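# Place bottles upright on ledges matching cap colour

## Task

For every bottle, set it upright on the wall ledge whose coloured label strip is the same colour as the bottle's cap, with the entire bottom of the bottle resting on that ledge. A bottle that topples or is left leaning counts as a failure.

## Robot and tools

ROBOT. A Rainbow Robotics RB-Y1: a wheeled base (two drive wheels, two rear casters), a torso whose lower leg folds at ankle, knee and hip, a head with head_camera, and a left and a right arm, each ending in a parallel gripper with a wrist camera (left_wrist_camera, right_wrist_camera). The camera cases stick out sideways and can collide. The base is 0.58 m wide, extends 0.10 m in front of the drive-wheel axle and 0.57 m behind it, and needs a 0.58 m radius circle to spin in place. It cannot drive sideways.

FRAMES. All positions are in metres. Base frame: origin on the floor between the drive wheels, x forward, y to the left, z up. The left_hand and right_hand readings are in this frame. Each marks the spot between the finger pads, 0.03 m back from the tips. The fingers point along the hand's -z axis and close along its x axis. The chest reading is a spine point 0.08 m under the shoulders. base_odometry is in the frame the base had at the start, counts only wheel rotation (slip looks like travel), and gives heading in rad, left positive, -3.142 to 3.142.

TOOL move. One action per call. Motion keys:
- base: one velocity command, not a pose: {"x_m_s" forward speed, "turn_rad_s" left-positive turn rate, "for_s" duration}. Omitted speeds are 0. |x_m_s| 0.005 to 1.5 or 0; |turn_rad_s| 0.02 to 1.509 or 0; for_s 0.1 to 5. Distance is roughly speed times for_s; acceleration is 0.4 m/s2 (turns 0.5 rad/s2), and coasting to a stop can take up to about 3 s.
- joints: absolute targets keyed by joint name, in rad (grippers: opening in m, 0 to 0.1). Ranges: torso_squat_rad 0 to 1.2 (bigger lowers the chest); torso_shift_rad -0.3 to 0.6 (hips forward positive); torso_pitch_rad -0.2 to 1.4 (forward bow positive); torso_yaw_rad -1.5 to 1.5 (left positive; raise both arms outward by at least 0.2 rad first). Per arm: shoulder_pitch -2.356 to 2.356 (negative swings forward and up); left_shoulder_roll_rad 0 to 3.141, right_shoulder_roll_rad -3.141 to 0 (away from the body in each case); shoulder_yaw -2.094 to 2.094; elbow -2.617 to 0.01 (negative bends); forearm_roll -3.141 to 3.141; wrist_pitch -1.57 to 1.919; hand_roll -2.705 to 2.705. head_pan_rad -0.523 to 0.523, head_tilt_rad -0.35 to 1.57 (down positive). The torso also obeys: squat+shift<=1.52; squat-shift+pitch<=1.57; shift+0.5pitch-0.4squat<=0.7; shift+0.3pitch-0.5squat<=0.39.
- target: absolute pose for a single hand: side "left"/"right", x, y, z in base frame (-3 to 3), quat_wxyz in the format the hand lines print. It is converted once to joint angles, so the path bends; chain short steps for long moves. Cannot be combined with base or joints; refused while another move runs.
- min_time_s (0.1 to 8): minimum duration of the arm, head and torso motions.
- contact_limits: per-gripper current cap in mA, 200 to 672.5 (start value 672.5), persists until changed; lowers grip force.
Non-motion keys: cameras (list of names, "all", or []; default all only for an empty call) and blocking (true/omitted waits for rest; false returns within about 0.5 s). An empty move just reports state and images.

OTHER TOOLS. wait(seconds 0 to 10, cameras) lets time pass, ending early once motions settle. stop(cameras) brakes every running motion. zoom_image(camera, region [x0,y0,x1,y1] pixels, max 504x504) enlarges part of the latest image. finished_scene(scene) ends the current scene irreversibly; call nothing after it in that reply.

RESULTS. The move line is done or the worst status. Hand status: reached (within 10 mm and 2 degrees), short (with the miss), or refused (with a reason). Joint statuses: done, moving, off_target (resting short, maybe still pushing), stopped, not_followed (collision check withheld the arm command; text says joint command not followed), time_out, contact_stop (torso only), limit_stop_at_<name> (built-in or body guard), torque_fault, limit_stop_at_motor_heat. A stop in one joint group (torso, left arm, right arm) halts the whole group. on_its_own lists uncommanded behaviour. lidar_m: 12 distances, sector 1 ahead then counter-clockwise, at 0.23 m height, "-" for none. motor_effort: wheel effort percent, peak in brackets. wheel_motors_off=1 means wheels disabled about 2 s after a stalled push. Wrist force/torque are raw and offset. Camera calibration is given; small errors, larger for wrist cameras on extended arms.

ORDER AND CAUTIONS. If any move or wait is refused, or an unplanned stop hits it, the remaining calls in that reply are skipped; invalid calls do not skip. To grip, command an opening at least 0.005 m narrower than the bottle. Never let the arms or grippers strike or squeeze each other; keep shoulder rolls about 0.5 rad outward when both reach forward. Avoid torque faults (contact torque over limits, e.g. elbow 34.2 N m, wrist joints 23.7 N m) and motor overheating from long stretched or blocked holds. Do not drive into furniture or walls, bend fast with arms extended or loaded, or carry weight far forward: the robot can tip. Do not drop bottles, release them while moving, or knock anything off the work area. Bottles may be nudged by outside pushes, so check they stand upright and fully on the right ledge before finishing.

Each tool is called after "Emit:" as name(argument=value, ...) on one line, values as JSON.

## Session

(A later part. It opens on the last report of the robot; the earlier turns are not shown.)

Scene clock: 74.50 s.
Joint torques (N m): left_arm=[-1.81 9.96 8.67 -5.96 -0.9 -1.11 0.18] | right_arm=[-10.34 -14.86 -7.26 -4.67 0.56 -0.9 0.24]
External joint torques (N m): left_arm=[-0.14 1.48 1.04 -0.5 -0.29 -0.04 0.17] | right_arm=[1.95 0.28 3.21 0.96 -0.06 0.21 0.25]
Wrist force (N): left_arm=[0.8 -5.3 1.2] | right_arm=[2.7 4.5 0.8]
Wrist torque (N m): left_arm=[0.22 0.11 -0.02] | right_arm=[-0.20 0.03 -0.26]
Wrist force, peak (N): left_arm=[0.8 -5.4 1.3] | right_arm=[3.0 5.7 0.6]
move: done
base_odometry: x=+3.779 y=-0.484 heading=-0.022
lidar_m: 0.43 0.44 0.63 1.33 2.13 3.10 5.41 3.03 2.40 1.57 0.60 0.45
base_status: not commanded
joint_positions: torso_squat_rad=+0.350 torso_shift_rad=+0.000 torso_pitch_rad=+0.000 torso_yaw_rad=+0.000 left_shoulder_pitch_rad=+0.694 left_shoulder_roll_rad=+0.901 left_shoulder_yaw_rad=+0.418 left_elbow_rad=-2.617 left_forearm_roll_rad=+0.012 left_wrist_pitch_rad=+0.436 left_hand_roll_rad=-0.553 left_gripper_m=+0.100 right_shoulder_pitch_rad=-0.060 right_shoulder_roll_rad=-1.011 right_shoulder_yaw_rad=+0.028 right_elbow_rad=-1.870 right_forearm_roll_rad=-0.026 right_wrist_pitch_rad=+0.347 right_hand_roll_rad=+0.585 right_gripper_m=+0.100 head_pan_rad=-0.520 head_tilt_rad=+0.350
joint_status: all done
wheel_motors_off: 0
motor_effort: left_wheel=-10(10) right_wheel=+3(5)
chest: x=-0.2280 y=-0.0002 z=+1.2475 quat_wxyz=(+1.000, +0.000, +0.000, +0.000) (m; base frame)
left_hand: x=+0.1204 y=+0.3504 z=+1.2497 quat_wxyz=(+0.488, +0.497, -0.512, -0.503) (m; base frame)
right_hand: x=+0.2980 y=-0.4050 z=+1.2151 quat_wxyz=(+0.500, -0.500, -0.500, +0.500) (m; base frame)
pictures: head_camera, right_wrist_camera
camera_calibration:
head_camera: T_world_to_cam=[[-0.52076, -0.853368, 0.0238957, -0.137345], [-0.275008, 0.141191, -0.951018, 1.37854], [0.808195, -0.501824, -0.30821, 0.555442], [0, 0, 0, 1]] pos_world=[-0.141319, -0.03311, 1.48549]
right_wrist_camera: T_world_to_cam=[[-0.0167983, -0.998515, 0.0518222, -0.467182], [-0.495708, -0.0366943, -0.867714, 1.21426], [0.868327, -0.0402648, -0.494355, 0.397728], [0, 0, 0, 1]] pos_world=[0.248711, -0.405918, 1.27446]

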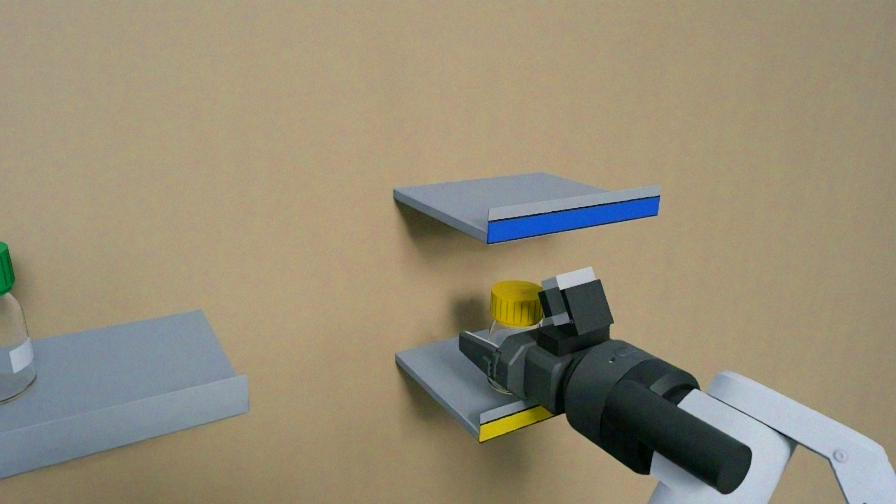

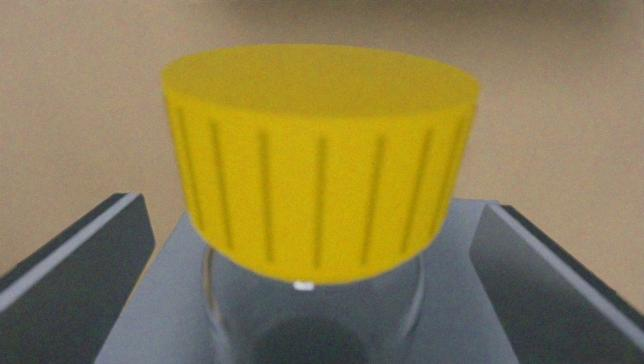

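Emit:
move(target={"side": "right", "x": 0.16, "y": -0.39, "z": 1.218, "quat_wxyz": [0.5, -0.5, -0.5, 0.5]}, min_time_s=1.0)

Emit:
move(target={"side": "left", "x": 0.16, "y": 0.41, "z": 1.402, "quat_wxyz": [0.5, 0.5, -0.5, -0.5]}, min_time_s=1.2)

Emit:
move(joints={"head_pan_rad": 0.5, "head_tilt_rad": 0.35}, cameras=["head_camera", "left_wrist_camera", "right_wrist_camera"])

Scene clock: 78.53 s.
Joint torques (N m): left_arm=[-1.57 9.55 8.25 -5.9 -0.83 -1.15 0.24] | right_arm=[-2.73 -11.3 -8.2 -4.92 0.43 -0.84 -0.14]
External joint torques (N m): left_arm=[0.1 1.07 0.62 -0.44 -0.22 -0.09 0.23] | right_arm=[0.67 -0.26 0.71 0.75 -0.22 0.17 -0.13]
Wrist force (N): left_arm=[1.1 -5.0 0.9] | right_arm=[2.6 4.5 0.5]
Wrist torque (N m): left_arm=[0.19 0.14 -0.02] | right_arm=[-0.26 0.00 -0.05]
Wrist force, peak (N): left_arm=[0.8 -5.6 1.2] | right_arm=[3.2 6.2 1.0]
move: done
base_odometry: x=+3.779 y=-0.484 heading=-0.022
lidar_m: 0.43 0.45 0.63 1.33 2.13 3.09 5.41 3.02 2.41 1.58 0.60 0.44
base_status: not commanded
joint_positions: torso_squat_rad=+0.350 torso_shift_rad=+0.000 torso_pitch_rad=+0.000 torso_yaw_rad=+0.000 left_shoulder_pitch_rad=+0.694 left_shoulder_roll_rad=+0.901 left_shoulder_yaw_rad=+0.418 left_elbow_rad=-2.617 left_forearm_roll_rad=+0.012 left_wrist_pitch_rad=+0.436 left_hand_roll_rad=-0.553 left_gripper_m=+0.100 right_shoulder_pitch_rad=+0.557 right_shoulder_roll_rad=-0.939 right_shoulder_yaw_rad=-0.318 right_elbow_rad=-2.380 right_forearm_roll_rad=+0.040 right_wrist_pitch_rad=+0.354 right_hand_roll_rad=+0.525 right_gripper_m=+0.100 head_pan_rad=-0.520 head_tilt_rad=+0.350
joint_status: all done
wheel_motors_off: 0
motor_effort: left_wheel=-10(11) right_wheel=+4(5)
chest: x=-0.2280 y=-0.0002 z=+1.2475 quat_wxyz=(+1.000, +0.000, +0.000, +0.000) (m; base frame)
left_hand: x=+0.1204 y=+0.3504 z=+1.2497 quat_wxyz=(+0.488, +0.497, -0.512, -0.503) (m; base frame)
right_hand: x=+0.1600 y=-0.3899 z=+1.2180 quat_wxyz=(+0.500, -0.500, -0.500, +0.500) (m; base frame)
right_hand_status: reached (checked arc, planned for 1.0 s): 0 mm and 0.0 deg off.
pictures: none

Scene clock: 80.07 s.
Joint torques (N m): left_arm=[-3.67 9.81 10 2.24 -0.94 -1.04 0.55] | right_arm=[-2.68 -10.71 -8.62 -5.01 0.65 -1.18 -0.14]
External joint torques (N m): left_arm=[0.66 0.81 -0.1 0.36 -0.22 0.01 0.54] | right_arm=[0.72 0.33 0.29 0.66 0 -0.17 -0.13]
Wrist force (N): left_arm=[1.2 -5.1 1.3] | right_arm=[3.4 5.2 0.1]
Wrist torque (N m): left_arm=[0.19 0.15 -0.15] | right_arm=[-0.30 0.10 -0.05]
Wrist force, peak (N): left_arm=[0.7 -6.0 0.8] | right_arm=[3.5 5.2 1.1]
move: done
base_odometry: x=+3.779 y=-0.484 heading=-0.022
lidar_m: 0.42 0.44 0.63 1.32 2.13 3.10 5.41 3.03 2.41 1.58 0.60 0.45
base_status: not commanded
joint_positions: torso_squat_rad=+0.350 torso_shift_rad=+0.000 torso_pitch_rad=+0.000 torso_yaw_rad=+0.000 left_shoulder_pitch_rad=+0.835 left_shoulder_roll_rad=+1.381 left_shoulder_yaw_rad=+1.110 left_elbow_rad=-2.375 left_forearm_roll_rad=+0.712 left_wrist_pitch_rad=+0.503 left_hand_roll_rad=-0.541 left_gripper_m=+0.100 right_shoulder_pitch_rad=+0.557 right_shoulder_roll_rad=-0.939 right_shoulder_yaw_rad=-0.318 right_elbow_rad=-2.380 right_forearm_roll_rad=+0.040 right_wrist_pitch_rad=+0.354 right_hand_roll_rad=+0.525 right_gripper_m=+0.100 head_pan_rad=-0.520 head_tilt_rad=+0.350
joint_status: all done
wheel_motors_off: 0
motor_effort: left_wheel=-10(11) right_wheel=+3(5)
chest: x=-0.2280 y=-0.0002 z=+1.2475 quat_wxyz=(+1.000, +0.000, +0.000, +0.000) (m; base frame)
left_hand: x=+0.1601 y=+0.4097 z=+1.4023 quat_wxyz=(+0.500, +0.501, -0.501, -0.498) (m; base frame)
left_hand_status: reached (checked arc, planned for 1.2 s): 0 mm and 0.3 deg off.
right_hand: x=+0.1600 y=-0.3899 z=+1.2180 quat_wxyz=(+0.500, -0.500, -0.500, +0.500) (m; base frame)
pictures: none

Scene clock: 81.40 s.
Joint torques (N m): left_arm=[-3.7 9.85 10.17 2.21 -0.97 -1.03 0.5] | right_arm=[-2.52 -11.06 -8.33 -5.05 0.66 -0.91 -0.14]
External joint torques (N m): left_arm=[0.64 0.86 0.08 0.33 -0.25 0.02 0.49] | right_arm=[0.88 -0.01 0.58 0.62 0.01 0.09 -0.13]
Wrist force (N): left_arm=[0.9 -5.2 1.0] | right_arm=[3.0 4.0 0.4]
Wrist torque (N m): left_arm=[0.18 0.11 -0.15] | right_arm=[-0.15 0.04 -0.09]
Wrist force, peak (N): left_arm=[1.0 -5.5 1.1] | right_arm=[3.7 5.4 0.6]
move: done
base_odometry: x=+3.779 y=-0.484 heading=-0.022
lidar_m: 0.42 0.45 0.63 1.33 2.14 3.10 5.41 3.02 2.41 1.58 0.61 0.45
base_status: not commanded
joint_positions: torso_squat_rad=+0.350 torso_shift_rad=+0.000 torso_pitch_rad=+0.000 torso_yaw_rad=+0.000 left_shoulder_pitch_rad=+0.835 left_shoulder_roll_rad=+1.381 left_shoulder_yaw_rad=+1.110 left_elbow_rad=-2.375 left_forearm_roll_rad=+0.712 left_wrist_pitch_rad=+0.503 left_hand_roll_rad=-0.541 left_gripper_m=+0.100 right_shoulder_pitch_rad=+0.557 right_shoulder_roll_rad=-0.939 right_shoulder_yaw_rad=-0.318 right_elbow_rad=-2.380 right_forearm_roll_rad=+0.040 right_wrist_pitch_rad=+0.354 right_hand_roll_rad=+0.525 right_gripper_m=+0.100 head_pan_rad=+0.500 head_tilt_rad=+0.350
joint_status: all done
wheel_motors_off: 0
motor_effort: left_wheel=-10(11) right_wheel=+3(5)
chest: x=-0.2280 y=-0.0002 z=+1.2475 quat_wxyz=(+1.000, +0.000, +0.000, +0.000) (m; base frame)
left_hand: x=+0.1601 y=+0.4097 z=+1.4023 quat_wxyz=(+0.500, +0.501, -0.501, -0.498) (m; base frame)
right_hand: x=+0.1600 y=-0.3899 z=+1.2180 quat_wxyz=(+0.500, -0.500, -0.500, +0.500) (m; base frame)
pictures: head_camera, left_wrist_camera, right_wrist_camera
camera_calibration:
head_camera: T_world_to_cam=[[0.454534, -0.89041, 0.0238564, 0.0635819], [-0.263635, -0.160066, -0.95125, 1.38113], [0.85082, 0.426086, -0.307498, 0.563603], [0, 0, 0, 1]] pos_world=[-0.144311, 0.037543, 1.48559]
left_wrist_camera: T_world_to_cam=[[-0.033801, -0.999419, -0.00445905, 0.420083], [-0.4629, 0.0196094, -0.886194, 1.33601], [0.885766, -0.0278901, -0.463294, 0.593592], [0, 0, 0, 1]] pos_world=[0.106855, 0.410196, 1.46085]
right_wrist_camera: T_world_to_cam=[[-0.0166831, -0.998531, 0.0515603, -0.454262], [-0.496399, -0.0364918, -0.867327, 1.14867], [0.867934, -0.0400642, -0.495061, 0.520672], [0, 0, 0, 1]] pos_world=[0.11071, -0.390817, 1.27746]

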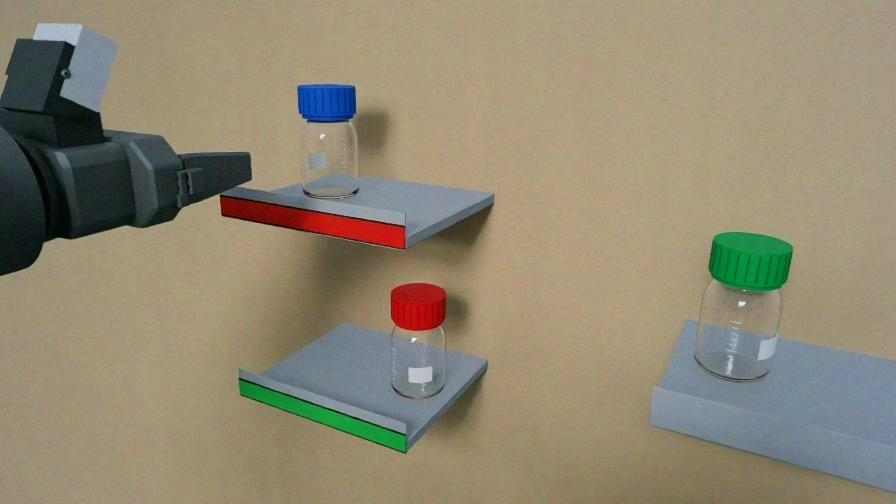

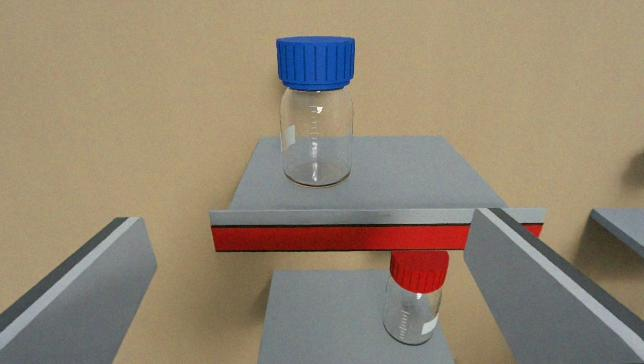

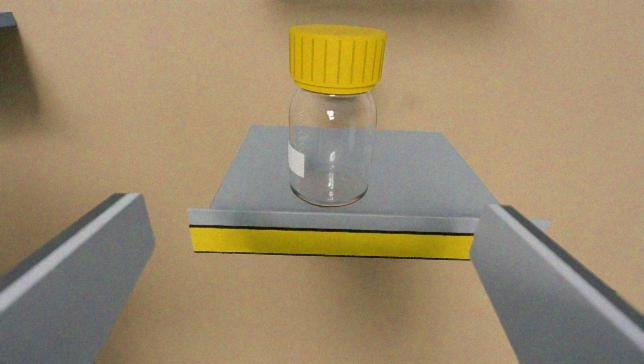

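Emit:
move(target={"side": "left", "x": 0.25, "y": 0.407, "z": 1.402, "quat_wxyz": [0.5, 0.5, -0.5, -0.5]}, min_time_s=0.8)

Emit:
move(target={"side": "left", "x": 0.323, "y": 0.407, "z": 1.402, "quat_wxyz": [0.5, 0.5, -0.5, -0.5]}, min_time_s=0.8, cameras=["head_camera", "left_wrist_camera"])

Scene clock: 83.20 s.
Joint torques (N m): left_arm=[-10.27 10.37 10.5 3.38 -0.65 -0.16 -0.06] | right_arm=[-2.44 -11.58 -8.46 -5.17 0.45 -0.88 -0.2]
External joint torques (N m): left_arm=[-0.54 0.59 -1.16 0.56 0.1 -0.04 -0.07] | right_arm=[0.96 -0.53 0.45 0.5 -0.2 0.12 -0.2]
Wrist force (N): left_arm=[0.9 -5.3 0.8] | right_arm=[3.4 5.4 0.7]
Wrist torque (N m): left_arm=[0.20 0.11 -0.16] | right_arm=[-0.35 0.06 -0.05]
Wrist force, peak (N): left_arm=[1.3 -6.1 0.7] | right_arm=[3.8 5.2 0.5]
move: done
base_odometry: x=+3.779 y=-0.484 heading=-0.022
lidar_m: 0.42 0.44 0.63 1.32 2.13 3.09 5.41 3.03 2.41 1.58 0.60 0.45
base_status: not commanded
joint_positions: torso_squat_rad=+0.350 torso_shift_rad=+0.000 torso_pitch_rad=+0.000 torso_yaw_rad=+0.000 left_shoulder_pitch_rad=+0.672 left_shoulder_roll_rad=+1.758 left_shoulder_yaw_rad=+0.792 left_elbow_rad=-2.094 left_forearm_roll_rad=+0.326 left_wrist_pitch_rad=+0.434 left_hand_roll_rad=-0.062 left_gripper_m=+0.100 right_shoulder_pitch_rad=+0.557 right_shoulder_roll_rad=-0.939 right_shoulder_yaw_rad=-0.318 right_elbow_rad=-2.380 right_forearm_roll_rad=+0.040 right_wrist_pitch_rad=+0.354 right_hand_roll_rad=+0.525 right_gripper_m=+0.100 head_pan_rad=+0.500 head_tilt_rad=+0.350
joint_status: all done
wheel_motors_off: 0
motor_effort: left_wheel=-10(11) right_wheel=+4(5)
chest: x=-0.2280 y=-0.0002 z=+1.2475 quat_wxyz=(+1.000, +0.000, +0.000, +0.000) (m; base frame)
left_hand: x=+0.2498 y=+0.4065 z=+1.4027 quat_wxyz=(+0.501, +0.496, -0.498, -0.505) (m; base frame)
left_hand_status: reached (checked arc, planned for 0.8 s): 1 mm and 0.7 deg off.
right_hand: x=+0.1600 y=-0.3899 z=+1.2180 quat_wxyz=(+0.500, -0.500, -0.500, +0.500) (m; base frame)
pictures: none

Scene clock: 84.60 s.
Joint torques (N m): left_arm=[-15.1 5.19 12.25 5.3 -0.45 0.99 0.07] | right_arm=[-2.59 -11.31 -8.78 -5.12 0.43 -1 -0.06]
External joint torques (N m): left_arm=[-0.82 0.5 0.96 0.45 0.13 -0.16 0.06] | right_arm=[0.81 -0.27 0.12 0.56 -0.22 0.01 -0.05]
Wrist force (N): left_arm=[1.0 -4.9 1.2] | right_arm=[3.0 4.8 0.0]
Wrist torque (N m): left_arm=[0.16 0.13 -0.15] | right_arm=[-0.26 0.02 -0.07]
Wrist force, peak (N): left_arm=[1.1 -6.1 0.8] | right_arm=[4.0 5.2 0.2]
move: done
base_odometry: x=+3.779 y=-0.484 heading=-0.022
lidar_m: 0.43 0.45 0.63 1.33 2.13 3.09 5.41 3.03 2.41 1.58 0.60 0.44
base_status: not commanded
joint_positions: torso_squat_rad=+0.350 torso_shift_rad=+0.000 torso_pitch_rad=+0.000 torso_yaw_rad=+0.000 left_shoulder_pitch_rad=+0.913 left_shoulder_roll_rad=+2.110 left_shoulder_yaw_rad=+0.847 left_elbow_rad=-1.807 left_forearm_roll_rad=-0.136 left_wrist_pitch_rad=+0.388 left_hand_roll_rad=+0.601 left_gripper_m=+0.100 right_shoulder_pitch_rad=+0.557 right_shoulder_roll_rad=-0.939 right_shoulder_yaw_rad=-0.318 right_elbow_rad=-2.380 right_forearm_roll_rad=+0.040 right_wrist_pitch_rad=+0.354 right_hand_roll_rad=+0.525 right_gripper_m=+0.100 head_pan_rad=+0.500 head_tilt_rad=+0.350
joint_status: all done
wheel_motors_off: 0
motor_effort: left_wheel=-11(11) right_wheel=+4(5)
chest: x=-0.2280 y=-0.0002 z=+1.2475 quat_wxyz=(+1.000, +0.000, +0.000, +0.000) (m; base frame)
left_hand: x=+0.3229 y=+0.4068 z=+1.4021 quat_wxyz=(+0.502, +0.499, -0.498, -0.501) (m; base frame)
left_hand_status: reached (checked arc, planned for 0.8 s): 0 mm and 0.3 deg off.
right_hand: x=+0.1600 y=-0.3899 z=+1.2180 quat_wxyz=(+0.500, -0.500, -0.500, +0.500) (m; base frame)
pictures: head_camera, left_wrist_camera
camera_calibration:
head_camera: T_world_to_cam=[[0.454534, -0.89041, 0.0238564, 0.0635819], [-0.263635, -0.160066, -0.95125, 1.38113], [0.85082, 0.426086, -0.307498, 0.563603], [0, 0, 0, 1]] pos_world=[-0.144311, 0.037543, 1.48559]
left_wrist_camera: T_world_to_cam=[[-0.0344086, -0.999393, -0.00541422, 0.424167], [-0.471512, 0.02101, -0.88161, 1.40714], [0.881188, -0.0277821, -0.471948, 0.462747], [0, 0, 0, 1]] pos_world=[0.27031, 0.407202, 1.46124]

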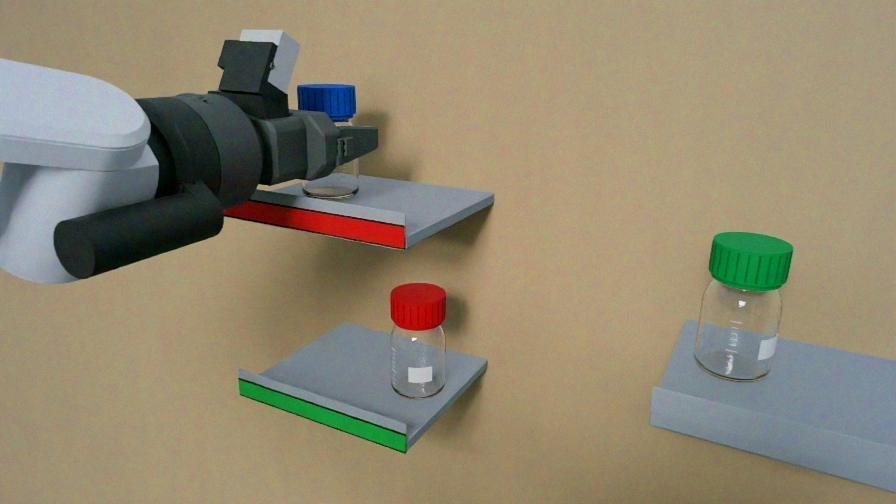

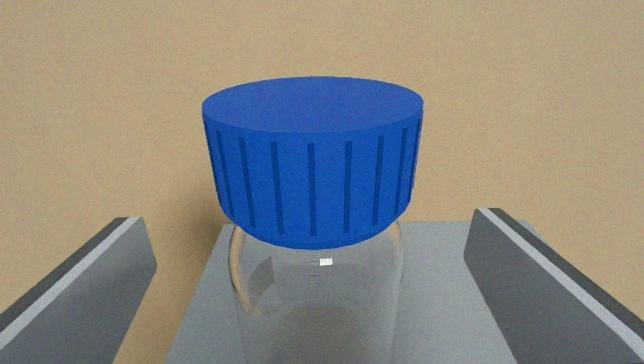

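Emit:
move(target={"side": "left", "x": 0.341, "y": 0.407, "z": 1.402, "quat_wxyz": [0.5, 0.5, -0.5, -0.5]}, min_time_s=0.5, cameras=["head_camera", "left_wrist_camera"])

Emit:
move(joints={"left_gripper_m": 0.046}, cameras=["head_camera", "left_wrist_camera"])

Scene clock: 86.10 s.
Joint torques (N m): left_arm=[-15.58 4.28 12.58 6.08 -0.62 1.19 0.26] | right_arm=[-2.8 -11.35 -8.23 -4.91 0.69 -0.98 -0.11]
External joint torques (N m): left_arm=[-0.17 0.98 1.52 0.86 -0.08 -0.15 0.25] | right_arm=[0.6 -0.3 0.68 0.76 0.04 0.02 -0.1]
Wrist force (N): left_arm=[1.0 -5.1 1.2] | right_arm=[2.5 4.1 0.7]
Wrist torque (N m): left_arm=[0.18 0.12 -0.17] | right_arm=[-0.19 -0.02 -0.06]
Wrist force, peak (N): left_arm=[1.4 -5.5 0.8] | right_arm=[3.0 5.8 0.9]
move: done
base_odometry: x=+3.779 y=-0.484 heading=-0.022
lidar_m: 0.42 0.45 0.62 1.33 2.14 3.10 5.42 3.03 2.41 1.57 0.60 0.45
base_status: not commanded
joint_positions: torso_squat_rad=+0.350 torso_shift_rad=+0.000 torso_pitch_rad=+0.000 torso_yaw_rad=+0.000 left_shoulder_pitch_rad=+0.974 left_shoulder_roll_rad=+2.181 left_shoulder_yaw_rad=+0.876 left_elbow_rad=-1.724 left_forearm_roll_rad=-0.212 left_wrist_pitch_rad=+0.377 left_hand_roll_rad=+0.714 left_gripper_m=+0.100 right_shoulder_pitch_rad=+0.557 right_shoulder_roll_rad=-0.939 right_shoulder_yaw_rad=-0.318 right_elbow_rad=-2.380 right_forearm_roll_rad=+0.040 right_wrist_pitch_rad=+0.354 right_hand_roll_rad=+0.525 right_gripper_m=+0.100 head_pan_rad=+0.500 head_tilt_rad=+0.350
joint_status: all done
wheel_motors_off: 0
motor_effort: left_wheel=-10(11) right_wheel=+4(5)
chest: x=-0.2280 y=-0.0002 z=+1.2475 quat_wxyz=(+1.000, +0.000, +0.000, +0.000) (m; base frame)
left_hand: x=+0.3409 y=+0.4069 z=+1.4020 quat_wxyz=(+0.501, +0.500, -0.499, -0.500) (m; base frame)
left_hand_status: reached (checked arc, planned for 0.5 s): 0 mm and 0.2 deg off.
right_hand: x=+0.1600 y=-0.3899 z=+1.2180 quat_wxyz=(+0.500, -0.500, -0.500, +0.500) (m; base frame)
pictures: head_camera, left_wrist_camera
camera_calibration:
head_camera: T_world_to_cam=[[0.454534, -0.89041, 0.0238564, 0.0635819], [-0.263635, -0.160066, -0.95125, 1.38113], [0.85082, 0.426086, -0.307498, 0.563603], [0, 0, 0, 1]] pos_world=[-0.144311, 0.037543, 1.48559]
left_wrist_camera: T_world_to_cam=[[-0.0345232, -0.99939, -0.00533753, 0.424897], [-0.468827, 0.0209114, -0.883043, 1.41663], [0.882615, -0.0279831, -0.469263, 0.442662], [0, 0, 0, 1]] pos_world=[0.288124, 0.407401, 1.46094]

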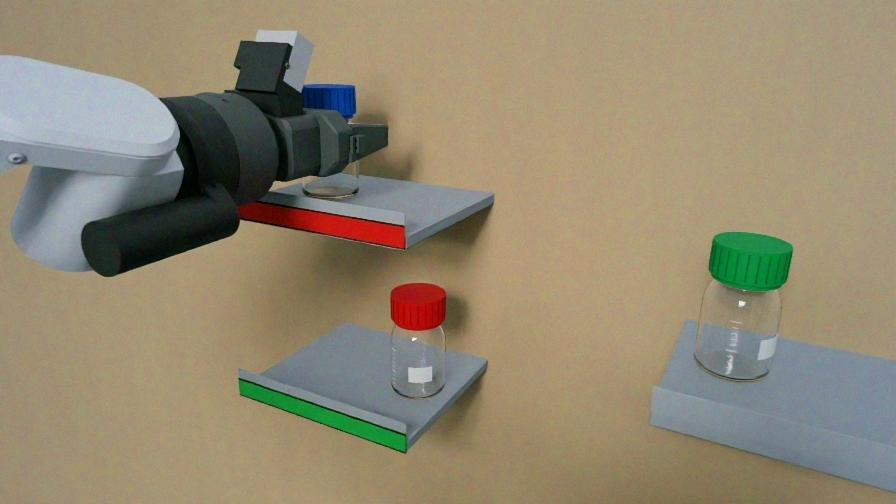

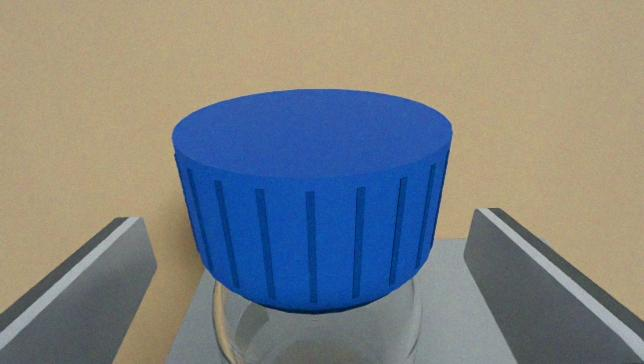

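Scene clock: 87.20 s.
Joint torques (N m): left_arm=[-15.39 4.19 12.13 5.89 -0.69 1.15 0.4] | right_arm=[-3.23 -11.58 -8.03 -4.85 0.57 -0.81 -0.18]
External joint torques (N m): left_arm=[0.02 0.89 1.08 0.67 -0.16 -0.19 0.38] | right_arm=[0.17 -0.54 0.88 0.82 -0.08 0.19 -0.17]
Wrist force (N): left_arm=[1.4 -3.9 1.8] | right_arm=[3.2 4.8 0.2]
Wrist torque (N m): left_arm=[0.19 0.13 -0.16] | right_arm=[-0.29 0.06 -0.05]
Wrist force, peak (N): left_arm=[1.1 -5.6 1.4] | right_arm=[3.6 5.5 1.1]
move: off_target
base_odometry: x=+3.779 y=-0.484 heading=-0.022
lidar_m: 0.43 0.45 0.62 1.33 2.13 3.10 5.41 3.02 2.41 1.58 0.60 0.44
base_status: not commanded
joint_positions: torso_squat_rad=+0.350 torso_shift_rad=+0.000 torso_pitch_rad=+0.000 torso_yaw_rad=+0.000 left_shoulder_pitch_rad=+0.974 left_shoulder_roll_rad=+2.181 left_shoulder_yaw_rad=+0.876 left_elbow_rad=-1.724 left_forearm_roll_rad=-0.212 left_wrist_pitch_rad=+0.377 left_hand_roll_rad=+0.714 left_gripper_m=+0.055 right_shoulder_pitch_rad=+0.557 right_shoulder_roll_rad=-0.939 right_shoulder_yaw_rad=-0.318 right_elbow_rad=-2.380 right_forearm_roll_rad=+0.040 right_wrist_pitch_rad=+0.354 right_hand_roll_rad=+0.525 right_gripper_m=+0.100 head_pan_rad=+0.500 head_tilt_rad=+0.350
joint_status: left_gripper_m off_target (ended at +0.055, target +0.046)
wheel_motors_off: 0
motor_effort: left_wheel=-11(11) right_wheel=+4(5)
chest: x=-0.2280 y=-0.0002 z=+1.2475 quat_wxyz=(+1.000, +0.000, +0.000, +0.000) (m; base frame)
left_hand: x=+0.3409 y=+0.4069 z=+1.4020 quat_wxyz=(+0.501, +0.500, -0.499, -0.500) (m; base frame)
right_hand: x=+0.1600 y=-0.3899 z=+1.2180 quat_wxyz=(+0.500, -0.500, -0.500, +0.500) (m; base frame)
pictures: head_camera, left_wrist_camera
camera_calibration:
head_camera: T_world_to_cam=[[0.454534, -0.89041, 0.0238564, 0.0635819], [-0.263635, -0.160066, -0.95125, 1.38113], [0.85082, 0.426086, -0.307498, 0.563603], [0, 0, 0, 1]] pos_world=[-0.144311, 0.037543, 1.48559]
left_wrist_camera: T_world_to_cam=[[-0.0346082, -0.999387, -0.00529266, 0.424854], [-0.468784, 0.0209103, -0.883065, 1.41665], [0.882635, -0.0280802, -0.46922, 0.442633], [0, 0, 0, 1]] pos_world=[0.288125, 0.4074, 1.46094]

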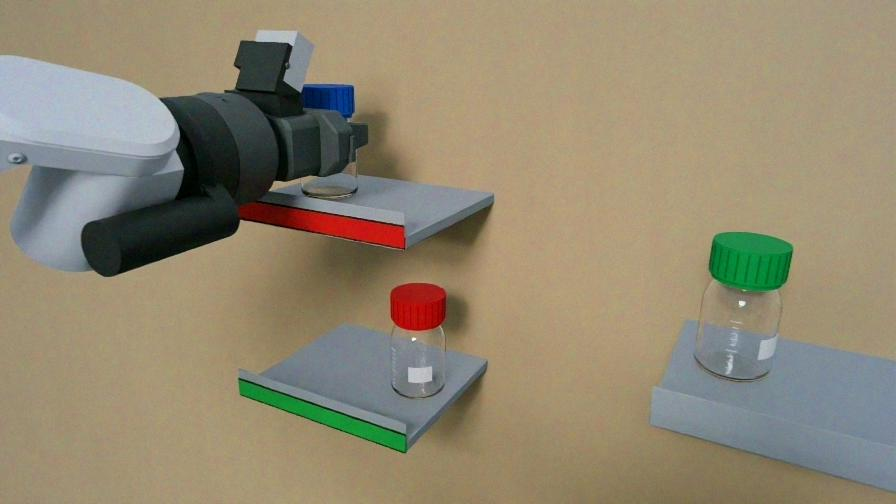

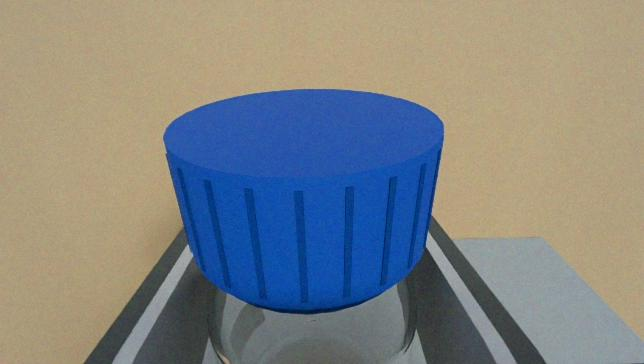

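Emit:
move(target={"side": "left", "x": 0.338, "y": 0.405, "z": 1.438, "quat_wxyz": [0.5, 0.5, -0.5, -0.5]}, min_time_s=0.7)

Emit:
move(target={"side": "left", "x": 0.15, "y": 0.35, "z": 1.455, "quat_wxyz": [0.5, 0.5, -0.5, -0.5]}, min_time_s=1.2, cameras=["head_camera", "left_wrist_camera"])

Scene clock: 90.43 s.
Joint torques (N m): left_arm=[-16.7 5.65 9.49 6.5 -0.7 1.08 0.23] | right_arm=[-2.59 -11.55 -8.18 -4.92 0.63 -0.86 -0.09]
External joint torques (N m): left_arm=[-1.64 0.1 -1.5 0.97 -0.22 0 0.22] | right_arm=[0.81 -0.51 0.73 0.75 -0.02 0.15 -0.09]
Wrist force (N): left_arm=[0.7 -6.6 1.1] | right_arm=[3.5 5.0 1.1]
Wrist torque (N m): left_arm=[0.18 0.09 -0.05] | right_arm=[-0.31 0.11 -0.01]
Wrist force, peak (N): left_arm=[0.6 -7.2 1.1] | right_arm=[3.7 5.0 1.1]
move: done
base_odometry: x=+3.779 y=-0.484 heading=-0.022
lidar_m: 0.43 0.45 0.63 1.33 2.14 3.10 5.41 3.03 2.41 1.58 0.60 0.45
base_status: not commanded
joint_positions: torso_squat_rad=+0.350 torso_shift_rad=+0.000 torso_pitch_rad=+0.000 torso_yaw_rad=+0.000 left_shoulder_pitch_rad=+0.820 left_shoulder_roll_rad=+2.179 left_shoulder_yaw_rad=+0.802 left_elbow_rad=-1.696 left_forearm_roll_rad=-0.035 left_wrist_pitch_rad=+0.313 left_hand_roll_rad=+0.563 left_gripper_m=+0.055 right_shoulder_pitch_rad=+0.557 right_shoulder_roll_rad=-0.939 right_shoulder_yaw_rad=-0.318 right_elbow_rad=-2.380 right_forearm_roll_rad=+0.040 right_wrist_pitch_rad=+0.354 right_hand_roll_rad=+0.525 right_gripper_m=+0.100 head_pan_rad=+0.500 head_tilt_rad=+0.350
joint_status: all done
wheel_motors_off: 0
motor_effort: left_wheel=-10(11) right_wheel=+5(5)
chest: x=-0.2280 y=-0.0002 z=+1.2475 quat_wxyz=(+1.000, +0.000, +0.000, +0.000) (m; base frame)
left_hand: x=+0.3379 y=+0.4049 z=+1.4382 quat_wxyz=(+0.497, +0.501, -0.504, -0.499) (m; base frame)
left_hand_status: reached (checked arc, planned for 0.7 s): 0 mm and 0.6 deg off.
right_hand: x=+0.1600 y=-0.3899 z=+1.2180 quat_wxyz=(+0.500, -0.500, -0.500, +0.500) (m; base frame)
pictures: none

Scene clock: 91.97 s.
Joint torques (N m): left_arm=[-6.4 9.4 9.48 4.53 -1.69 -1.24 0.51] | right_arm=[-2.28 -11.39 -8.34 -5.22 0.51 -0.9 -0.13]
External joint torques (N m): left_arm=[-1.42 0.96 0.86 0.17 -0.47 -0.37 0.5] | right_arm=[1.12 -0.34 0.56 0.45 -0.14 0.1 -0.12]
Wrist force (N): left_arm=[0.6 -6.4 1.0] | right_arm=[3.5 5.1 -0.4]
Wrist torque (N m): left_arm=[0.15 0.09 -0.01] | right_arm=[-0.32 0.14 -0.10]
Wrist force, peak (N): left_arm=[1.2 -7.9 0.9] | right_arm=[3.6 5.1 0.2]
move: done
base_odometry: x=+3.779 y=-0.484 heading=-0.022
lidar_m: 0.43 0.45 0.63 1.33 2.14 3.09 5.42 3.02 2.40 1.58 0.60 0.44
base_status: not commanded
joint_positions: torso_squat_rad=+0.350 torso_shift_rad=+0.000 torso_pitch_rad=+0.000 torso_yaw_rad=+0.000 left_shoulder_pitch_rad=+0.753 left_shoulder_roll_rad=+1.531 left_shoulder_yaw_rad=+1.303 left_elbow_rad=-2.474 left_forearm_roll_rad=+0.848 left_wrist_pitch_rad=+0.793 left_hand_roll_rad=-0.442 left_gripper_m=+0.055 right_shoulder_pitch_rad=+0.557 right_shoulder_roll_rad=-0.939 right_shoulder_yaw_rad=-0.318 right_elbow_rad=-2.380 right_forearm_roll_rad=+0.040 right_wrist_pitch_rad=+0.354 right_hand_roll_rad=+0.525 right_gripper_m=+0.100 head_pan_rad=+0.500 head_tilt_rad=+0.350
joint_status: all done
wheel_motors_off: 0
motor_effort: left_wheel=-10(11) right_wheel=+4(6)
chest: x=-0.2280 y=-0.0002 z=+1.2475 quat_wxyz=(+1.000, +0.000, +0.000, +0.000) (m; base frame)
left_hand: x=+0.1500 y=+0.3498 z=+1.4549 quat_wxyz=(+0.500, +0.501, -0.501, -0.499) (m; base frame)
left_hand_status: reached (checked arc, planned for 1.2 s): 0 mm and 0.1 deg off.
right_hand: x=+0.1600 y=-0.3899 z=+1.2180 quat_wxyz=(+0.500, -0.500, -0.500, +0.500) (m; base frame)
pictures: head_camera, left_wrist_camera
camera_calibration:
head_camera: T_world_to_cam=[[0.454559, -0.890395, 0.0239413, 0.0635481], [-0.263594, -0.160146, -0.951247, 1.38116], [0.85082, 0.426087, -0.307499, 0.563562], [0, 0, 0, 1]] pos_world=[-0.144311, 0.0376432, 1.48559]
left_wrist_camera: T_world_to_cam=[[-0.0353318, -0.999366, -0.00449718, 0.360405], [-0.464828, 0.0204169, -0.885166, 1.37765], [0.884696, -0.029184, -0.465254, 0.628641], [0, 0, 0, 1]] pos_world=[0.0969458, 0.350395, 1.51354]

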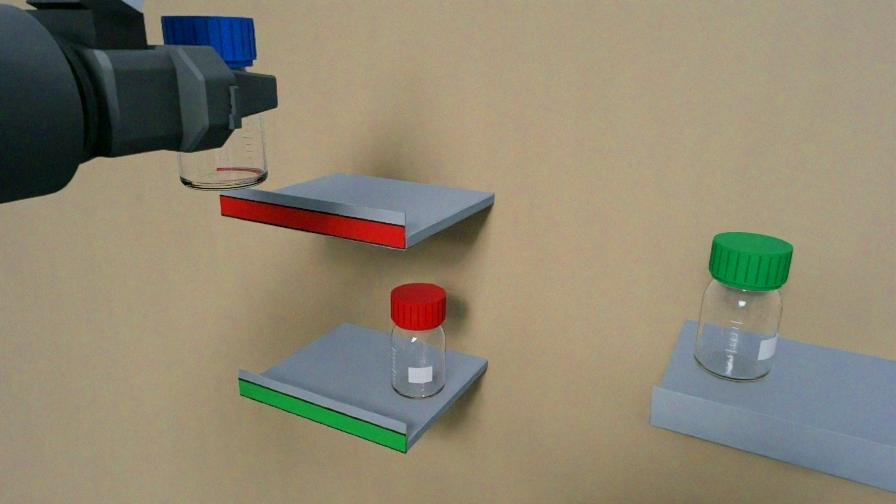

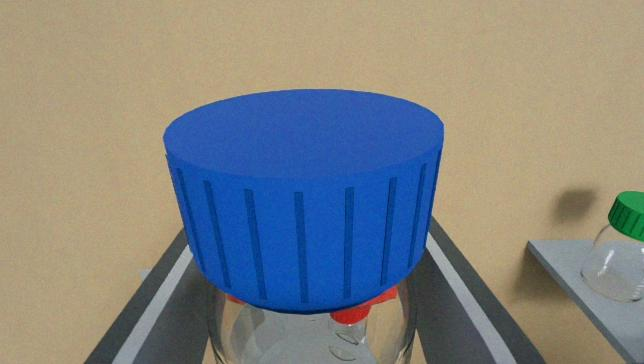

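Emit:
move(joints={"torso_yaw_rad": -0.75, "head_pan_rad": 0.0, "head_tilt_rad": 0.35}, min_time_s=1.3, cameras=["head_camera", "left_wrist_camera", "right_wrist_camera"])

Scene clock: 99.00 s.
Joint torques (N m): left_arm=[-6.09 9.01 9.4 4.37 -1.54 -1.07 0.37] | right_arm=[-3.3 -11.98 -7.66 -4.94 0.72 -0.76 0.06]
External joint torques (N m): left_arm=[-1.11 0.56 0.78 0.02 -0.33 -0.2 0.36] | right_arm=[0.09 -0.93 1.25 0.72 0.07 0.25 0.07]
Wrist force (N): left_arm=[0.9 -6.6 1.2] | right_arm=[3.0 4.5 0.2]
Wrist torque (N m): left_arm=[0.16 0.11 -0.01] | right_arm=[-0.23 0.08 -0.03]
Wrist force, peak (N): left_arm=[1.7 -6.8 0.8] | right_arm=[3.6 5.3 0.6]
move: done
base_odometry: x=+3.779 y=-0.484 heading=-0.022
lidar_m: 0.43 0.45 0.63 1.32 2.13 3.09 5.41 3.03 2.41 1.58 0.61 0.44
base_status: not commanded
joint_positions: torso_squat_rad=+0.350 torso_shift_rad=+0.000 torso_pitch_rad=+0.000 torso_yaw_rad=-0.750 left_shoulder_pitch_rad=+0.753 left_shoulder_roll_rad=+1.531 left_shoulder_yaw_rad=+1.303 left_elbow_rad=-2.474 left_forearm_roll_rad=+0.848 left_wrist_pitch_rad=+0.793 left_hand_roll_rad=-0.442 left_gripper_m=+0.055 right_shoulder_pitch_rad=+0.557 right_shoulder_roll_rad=-0.939 right_shoulder_yaw_rad=-0.318 right_elbow_rad=-2.380 right_forearm_roll_rad=+0.040 right_wrist_pitch_rad=+0.354 right_hand_roll_rad=+0.525 right_gripper_m=+0.100 head_pan_rad=+0.000 head_tilt_rad=+0.350
joint_status: all done
wheel_motors_off: 0
motor_effort: left_wheel=-12(12) right_wheel=+5(7)
chest: x=-0.2280 y=-0.0002 z=+1.2475 quat_wxyz=(+0.930, +0.000, +0.000, -0.366) (m; base frame)
left_hand: x=+0.2872 y=-0.0018 z=+1.4547 quat_wxyz=(+0.282, +0.282, -0.649, -0.648) (m; base frame)
right_hand: x=-0.2098 y=-0.5498 z=+1.2179 quat_wxyz=(+0.649, -0.648, -0.282, +0.282) (m; base frame)
pictures: head_camera, left_wrist_camera, right_wrist_camera
camera_calibration:
head_camera: T_world_to_cam=[[-0.70167, -0.712096, 0.0240542, -0.189628], [-0.235662, 0.200087, -0.951014, 1.38824], [0.672401, -0.672967, -0.308209, 0.521393], [0, 0, 0, 1]] pos_world=[-0.156486, -0.0619211, 1.48549]
left_wrist_camera: T_world_to_cam=[[-0.707172, -0.707028, -0.00433724, 0.207107], [-0.326522, 0.332018, -0.884956, 1.40897], [0.627129, -0.6244, -0.465654, 0.570303], [0, 0, 0, 1]] pos_world=[0.248869, 0.0347233, 1.51334]
right_wrist_camera: T_world_to_cam=[[-0.692957, -0.71912, 0.0517444, -0.608625], [-0.388414, 0.311891, -0.867098, 1.17309], [0.607408, -0.62096, -0.495443, 0.461557], [0, 0, 0, 1]] pos_world=[-0.246459, -0.516943, 1.27735]

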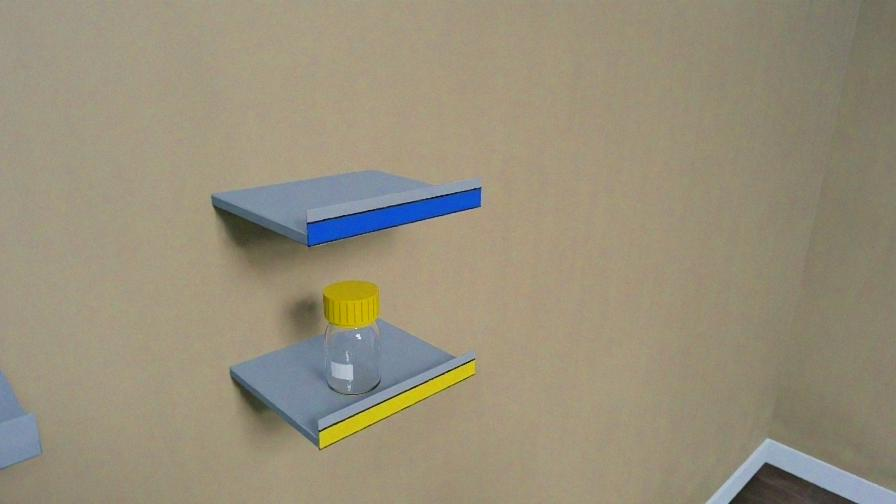

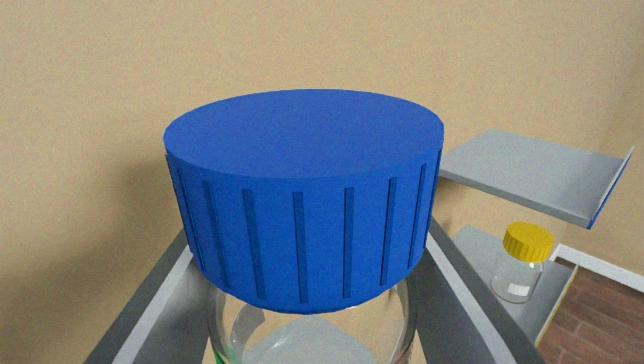

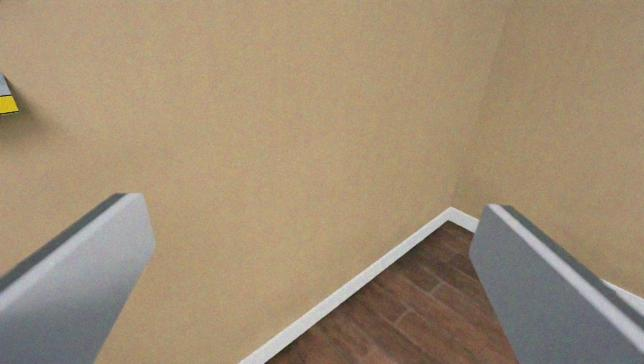

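Emit:
move(target={"side": "left", "x": 0.25, "y": -0.28, "z": 1.45, "quat_wxyz": [0.3337, 0.3337, -0.6234, -0.6234]}, min_time_s=1.2, cameras=["head_camera", "left_wrist_camera"])

Scene clock: 101.53 s.
Joint torques (N m): left_arm=[-19.04 -6.38 6.81 7.78 -1.93 0.67 -0.14] | right_arm=[-2.64 -11.8 -8.43 -5.34 0.39 -0.94 -0.07]
External joint torques (N m): left_arm=[-1.35 -0.42 -1.2 0.8 -0.11 -0.05 -0.16] | right_arm=[0.75 -0.75 0.48 0.32 -0.26 0.06 -0.06]
Wrist force (N): left_arm=[0.9 -6.9 1.0] | right_arm=[2.9 4.5 0.7]
Wrist torque (N m): left_arm=[0.20 0.09 -0.16] | right_arm=[-0.25 0.01 -0.12]
Wrist force, peak (N): left_arm=[2.8 -6.9 0.6] | right_arm=[3.7 5.8 0.6]
move: done
base_odometry: x=+3.779 y=-0.484 heading=-0.022
lidar_m: 0.42 0.45 0.62 1.33 2.13 3.10 5.41 3.03 2.41 1.58 0.60 0.44
base_status: not commanded
joint_positions: torso_squat_rad=+0.350 torso_shift_rad=+0.000 torso_pitch_rad=+0.000 torso_yaw_rad=-0.750 left_shoulder_pitch_rad=+0.848 left_shoulder_roll_rad=+2.861 left_shoulder_yaw_rad=+1.264 left_elbow_rad=-1.889 left_forearm_roll_rad=+0.635 left_wrist_pitch_rad=+1.310 left_hand_roll_rad=+0.362 left_gripper_m=+0.055 right_shoulder_pitch_rad=+0.557 right_shoulder_roll_rad=-0.939 right_shoulder_yaw_rad=-0.318 right_elbow_rad=-2.380 right_forearm_roll_rad=+0.040 right_wrist_pitch_rad=+0.354 right_hand_roll_rad=+0.525 right_gripper_m=+0.100 head_pan_rad=+0.000 head_tilt_rad=+0.350
joint_status: all done
wheel_motors_off: 0
motor_effort: left_wheel=-12(12) right_wheel=+6(7)
chest: x=-0.2280 y=-0.0002 z=+1.2475 quat_wxyz=(+0.931, +0.000, +0.000, -0.366) (m; base frame)
left_hand: x=+0.2498 y=-0.2801 z=+1.4501 quat_wxyz=(+0.334, +0.334, -0.624, -0.623) (m; base frame)
left_hand_status: reached (checked arc, planned for 1.3 s): 0 mm and 0.0 deg off.
right_hand: x=-0.2098 y=-0.5498 z=+1.2179 quat_wxyz=(+0.649, -0.648, -0.282, +0.282) (m; base frame)
pictures: head_camera, left_wrist_camera
camera_calibration:
head_camera: T_world_to_cam=[[-0.701668, -0.712098, 0.0240527, -0.189625], [-0.235725, 0.200151, -0.950985, 1.38819], [0.67238, -0.672946, -0.308299, 0.521525], [0, 0, 0, 1]] pos_world=[-0.156486, -0.0619213, 1.48549]
left_wrist_camera: T_world_to_cam=[[-0.584579, -0.811323, -0.004841, -0.0752752], [-0.376499, 0.276553, -0.884176, 1.48089], [0.718691, -0.515048, -0.467129, 0.427801], [0, 0, 0, 1]] pos_world=[0.206093, -0.250279, 1.50884]

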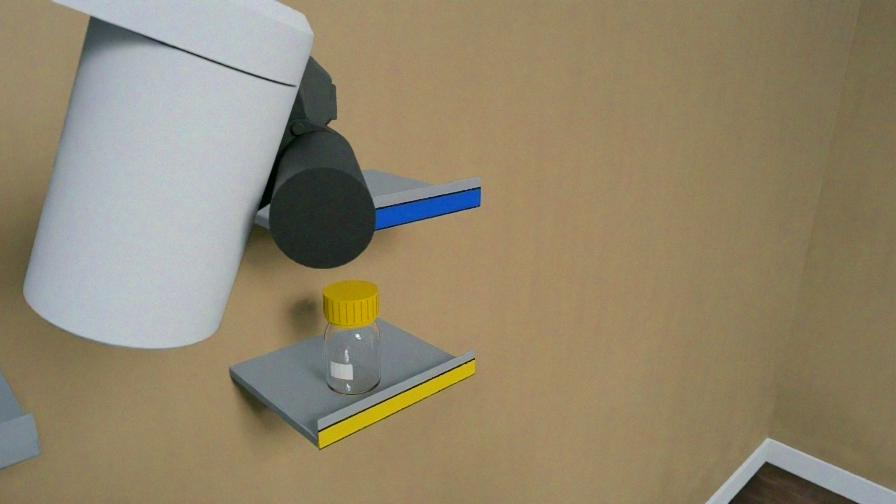

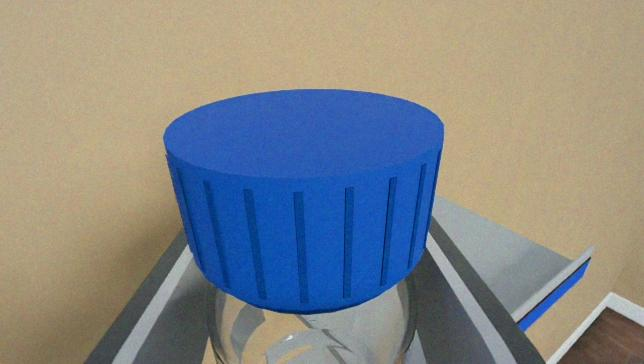

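Emit:
move(target={"side": "left", "x": 0.318, "y": -0.372, "z": 1.44, "quat_wxyz": [0.3608, 0.3608, -0.6082, -0.6082]}, min_time_s=1.2, cameras=["head_camera", "left_wrist_camera", "right_wrist_camera"])

Scene clock: 103.57 s.
Joint torques (N m): left_arm=[-26.41 -9.86 10.56 5.94 -2.07 0.27 0.22] | right_arm=[-3.05 -11.85 -8.52 -5.03 0.61 -1.05 -0.13]
External joint torques (N m): left_arm=[-2.83 -0.42 1.83 1.08 -0.28 0.14 0.21] | right_arm=[0.34 -0.8 0.39 0.63 -0.04 -0.05 -0.12]
Wrist force (N): left_arm=[1.1 -6.6 0.9] | right_arm=[3.3 4.3 0.3]
Wrist torque (N m): left_arm=[0.17 0.12 -0.02] | right_arm=[-0.22 0.10 -0.03]
Wrist force, peak (N): left_arm=[0.4 -7.6 0.6] | right_arm=[2.8 5.5 1.3]
move: short
base_odometry: x=+3.779 y=-0.484 heading=-0.022
lidar_m: 0.43 0.45 0.62 1.33 2.13 3.09 5.41 3.02 2.41 1.58 0.61 0.44
base_status: not commanded
joint_positions: torso_squat_rad=+0.350 torso_shift_rad=+0.000 torso_pitch_rad=+0.000 torso_yaw_rad=-0.750 left_shoulder_pitch_rad=+1.209 left_shoulder_roll_rad=+3.141 left_shoulder_yaw_rad=+1.570 left_elbow_rad=-1.239 left_forearm_roll_rad=+0.468 left_wrist_pitch_rad=+1.128 left_hand_roll_rad=+0.063 left_gripper_m=+0.055 right_shoulder_pitch_rad=+0.557 right_shoulder_roll_rad=-0.939 right_shoulder_yaw_rad=-0.318 right_elbow_rad=-2.380 right_forearm_roll_rad=+0.040 right_wrist_pitch_rad=+0.354 right_hand_roll_rad=+0.525 right_gripper_m=+0.100 head_pan_rad=+0.000 head_tilt_rad=+0.350
joint_status: all done
wheel_motors_off: 0
motor_effort: left_wheel=-12(12) right_wheel=+5(7)
chest: x=-0.2280 y=-0.0002 z=+1.2475 quat_wxyz=(+0.931, +0.000, +0.000, -0.366) (m; base frame)
left_hand: x=+0.3180 y=-0.3713 z=+1.4398 quat_wxyz=(+0.341, +0.342, -0.619, -0.619) (m; base frame)
left_hand_status: short (checked arc, as near as the solve gets, planned for 1.2 s): 1 mm and 3.6 deg off. The place is met; only the turn is off.
right_hand: x=-0.2098 y=-0.5498 z=+1.2179 quat_wxyz=(+0.649, -0.648, -0.282, +0.282) (m; base frame)
pictures: head_camera, left_wrist_camera, right_wrist_camera
camera_calibration:
head_camera: T_world_to_cam=[[-0.701622, -0.712144, 0.0240319, -0.18959], [-0.235646, 0.200071, -0.951022, 1.38825], [0.672456, -0.672921, -0.308188, 0.521373], [0, 0, 0, 1]] pos_world=[-0.156486, -0.061921, 1.48549]
left_wrist_camera: T_world_to_cam=[[-0.56372, -0.825948, -0.00543199, -0.12061], [-0.383385, 0.267479, -0.884008, 1.52129], [0.731598, -0.496251, -0.467439, 0.330448], [0, 0, 0, 1]] pos_world=[0.273495, -0.342546, 1.49864]
right_wrist_camera: T_world_to_cam=[[-0.692843, -0.71923, 0.051738, -0.608645], [-0.38846, 0.311833, -0.867098, 1.17305], [0.607509, -0.620861, -0.495443, 0.461633], [0, 0, 0, 1]] pos_world=[-0.246458, -0.516943, 1.27735]

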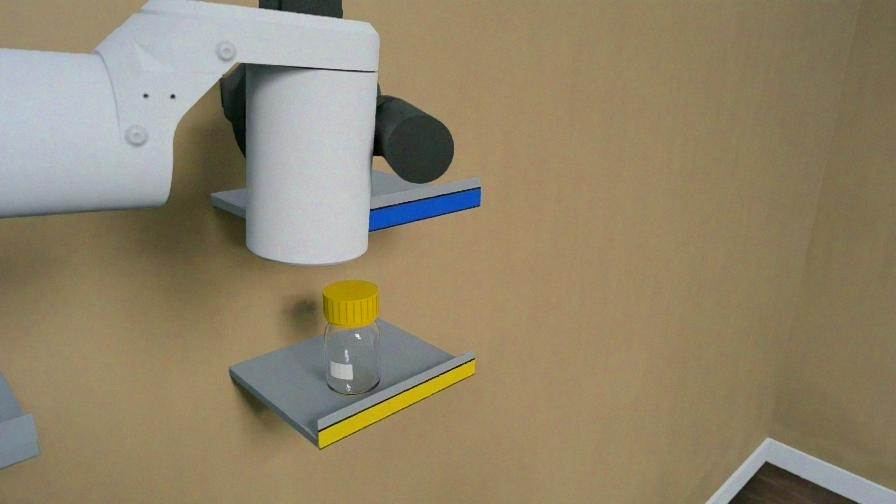

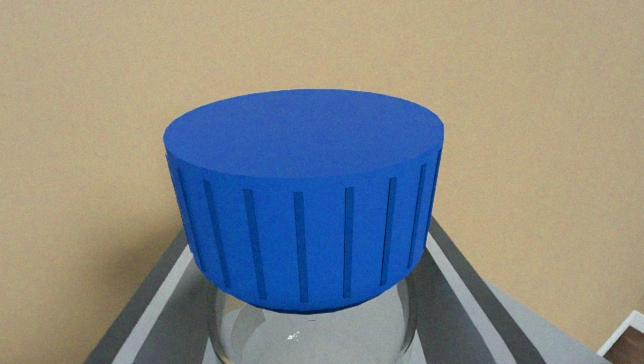

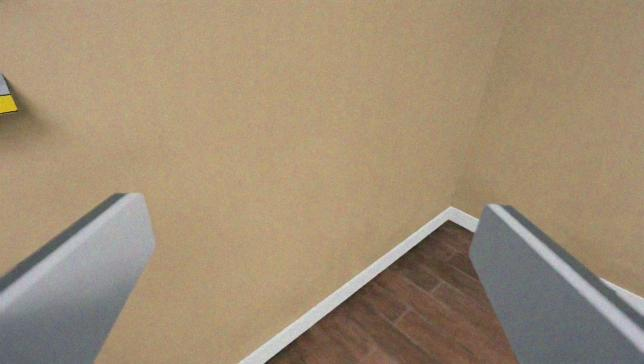

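Emit:
move(target={"side": "left", "x": 0.316, "y": -0.371, "z": 1.408, "quat_wxyz": [0.3415, 0.342, -0.619, -0.619]}, min_time_s=0.8, cameras=["left_wrist_camera"])

Emit:
move(target={"side": "left", "x": 0.316, "y": -0.371, "z": 1.403, "quat_wxyz": [0.3415, 0.342, -0.619, -0.619]}, min_time_s=0.5, cameras=["left_wrist_camera"])

Scene clock: 105.47 s.
Joint torques (N m): left_arm=[-25.37 -9.68 7.18 4.49 -2.29 0.41 0.52] | right_arm=[-2.93 -11.8 -8.08 -5.26 0.54 -1.01 -0.19]
External joint torques (N m): left_arm=[-1.71 -0.29 -1.87 -0.26 -0.48 0.13 0.51] | right_arm=[0.46 -0.75 0.84 0.41 -0.1 0 -0.18]
Wrist force (N): left_arm=[1.1 -6.7 1.2] | right_arm=[2.3 4.6 0.5]
Wrist torque (N m): left_arm=[0.19 0.12 -0.18] | right_arm=[-0.23 -0.03 -0.05]
Wrist force, peak (N): left_arm=[1.1 -7.0 1.2] | right_arm=[3.5 5.2 -0.6]
move: done
base_odometry: x=+3.779 y=-0.484 heading=-0.022
lidar_m: 0.42 0.45 0.63 1.33 2.13 3.09 5.41 3.03 2.41 1.58 0.60 0.44
base_status: not commanded
joint_positions: torso_squat_rad=+0.350 torso_shift_rad=+0.000 torso_pitch_rad=+0.000 torso_yaw_rad=-0.750 left_shoulder_pitch_rad=+1.252 left_shoulder_roll_rad=+3.141 left_shoulder_yaw_rad=+1.547 left_elbow_rad=-1.297 left_forearm_roll_rad=+0.414 left_wrist_pitch_rad=+1.153 left_hand_roll_rad=+0.137 left_gripper_m=+0.055 right_shoulder_pitch_rad=+0.557 right_shoulder_roll_rad=-0.939 right_shoulder_yaw_rad=-0.318 right_elbow_rad=-2.380 right_forearm_roll_rad=+0.040 right_wrist_pitch_rad=+0.354 right_hand_roll_rad=+0.525 right_gripper_m=+0.100 head_pan_rad=+0.000 head_tilt_rad=+0.350
joint_status: all done
wheel_motors_off: 0
motor_effort: left_wheel=-12(12) right_wheel=+6(7)
chest: x=-0.2280 y=-0.0002 z=+1.2475 quat_wxyz=(+0.931, +0.000, +0.000, -0.366) (m; base frame)
left_hand: x=+0.3159 y=-0.3715 z=+1.4088 quat_wxyz=(+0.340, +0.339, -0.619, -0.622) (m; base frame)
left_hand_status: reached (checked arc, planned for 0.8 s): 1 mm and 0.5 deg off.
right_hand: x=-0.2098 y=-0.5498 z=+1.2179 quat_wxyz=(+0.649, -0.648, -0.282, +0.282) (m; base frame)
pictures: left_wrist_camera
camera_calibration:
left_wrist_camera: T_world_to_cam=[[-0.568912, -0.822383, -0.00501057, -0.119698], [-0.385598, 0.272122, -0.881625, 1.49228], [0.726398, -0.499635, -0.471923, 0.323997], [0, 0, 0, 1]] pos_world=[0.271974, -0.342641, 1.46794]

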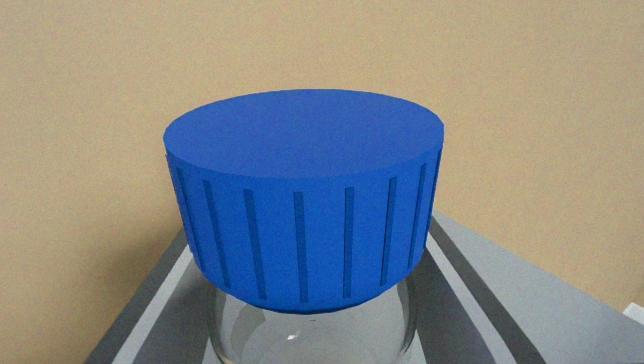

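Scene clock: 106.30 s.
Joint torques (N m): left_arm=[-25.04 -9.63 7.46 4.29 -2.29 0.52 0.53] | right_arm=[-2.36 -11.69 -8.54 -4.97 0.59 -0.87 0]
External joint torques (N m): left_arm=[-1.36 -0.25 -1.67 -0.38 -0.48 0.21 0.52] | right_arm=[1.03 -0.64 0.37 0.69 -0.05 0.14 0.01]
Wrist force (N): left_arm=[1.1 -6.6 0.9] | right_arm=[2.8 3.9 0.5]
Wrist torque (N m): left_arm=[0.17 0.13 -0.16] | right_arm=[-0.20 0.04 -0.01]
Wrist force, peak (N): left_arm=[1.1 -6.9 1.1] | right_arm=[3.8 5.1 1.1]
move: done
base_odometry: x=+3.779 y=-0.484 heading=-0.022
lidar_m: 0.43 0.45 0.63 1.33 2.13 3.09 5.41 3.04 2.41 1.57 0.60 0.44
base_status: not commanded
joint_positions: torso_squat_rad=+0.350 torso_shift_rad=+0.000 torso_pitch_rad=+0.000 torso_yaw_rad=-0.750 left_shoulder_pitch_rad=+1.265 left_shoulder_roll_rad=+3.141 left_shoulder_yaw_rad=+1.547 left_elbow_rad=-1.309 left_forearm_roll_rad=+0.393 left_wrist_pitch_rad=+1.162 left_hand_roll_rad=+0.152 left_gripper_m=+0.055 right_shoulder_pitch_rad=+0.557 right_shoulder_roll_rad=-0.939 right_shoulder_yaw_rad=-0.318 right_elbow_rad=-2.380 right_forearm_roll_rad=+0.040 right_wrist_pitch_rad=+0.354 right_hand_roll_rad=+0.525 right_gripper_m=+0.100 head_pan_rad=+0.000 head_tilt_rad=+0.350
joint_status: all done
wheel_motors_off: 0
motor_effort: left_wheel=-11(12) right_wheel=+5(6)
chest: x=-0.2280 y=-0.0002 z=+1.2475 quat_wxyz=(+0.931, +0.000, +0.000, -0.366) (m; base frame)
left_hand: x=+0.3159 y=-0.3709 z=+1.4034 quat_wxyz=(+0.340, +0.340, -0.620, -0.620) (m; base frame)
left_hand_status: reached (checked arc, planned for 0.5 s): 0 mm and 0.4 deg off.
right_hand: x=-0.2098 y=-0.5498 z=+1.2179 quat_wxyz=(+0.649, -0.648, -0.282, +0.282) (m; base frame)
pictures: left_wrist_camera
camera_calibration:
left_wrist_camera: T_world_to_cam=[[-0.568349, -0.822772, -0.00503182, -0.119632], [-0.382173, 0.269401, -0.88395, 1.48847], [0.728644, -0.500469, -0.467555, 0.314647], [0, 0, 0, 1]] pos_world=[0.271593, -0.341953, 1.46224]

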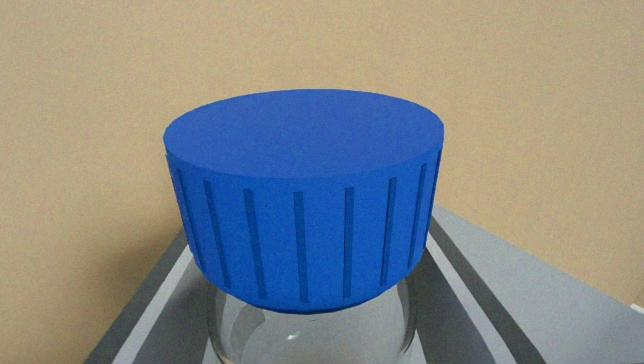

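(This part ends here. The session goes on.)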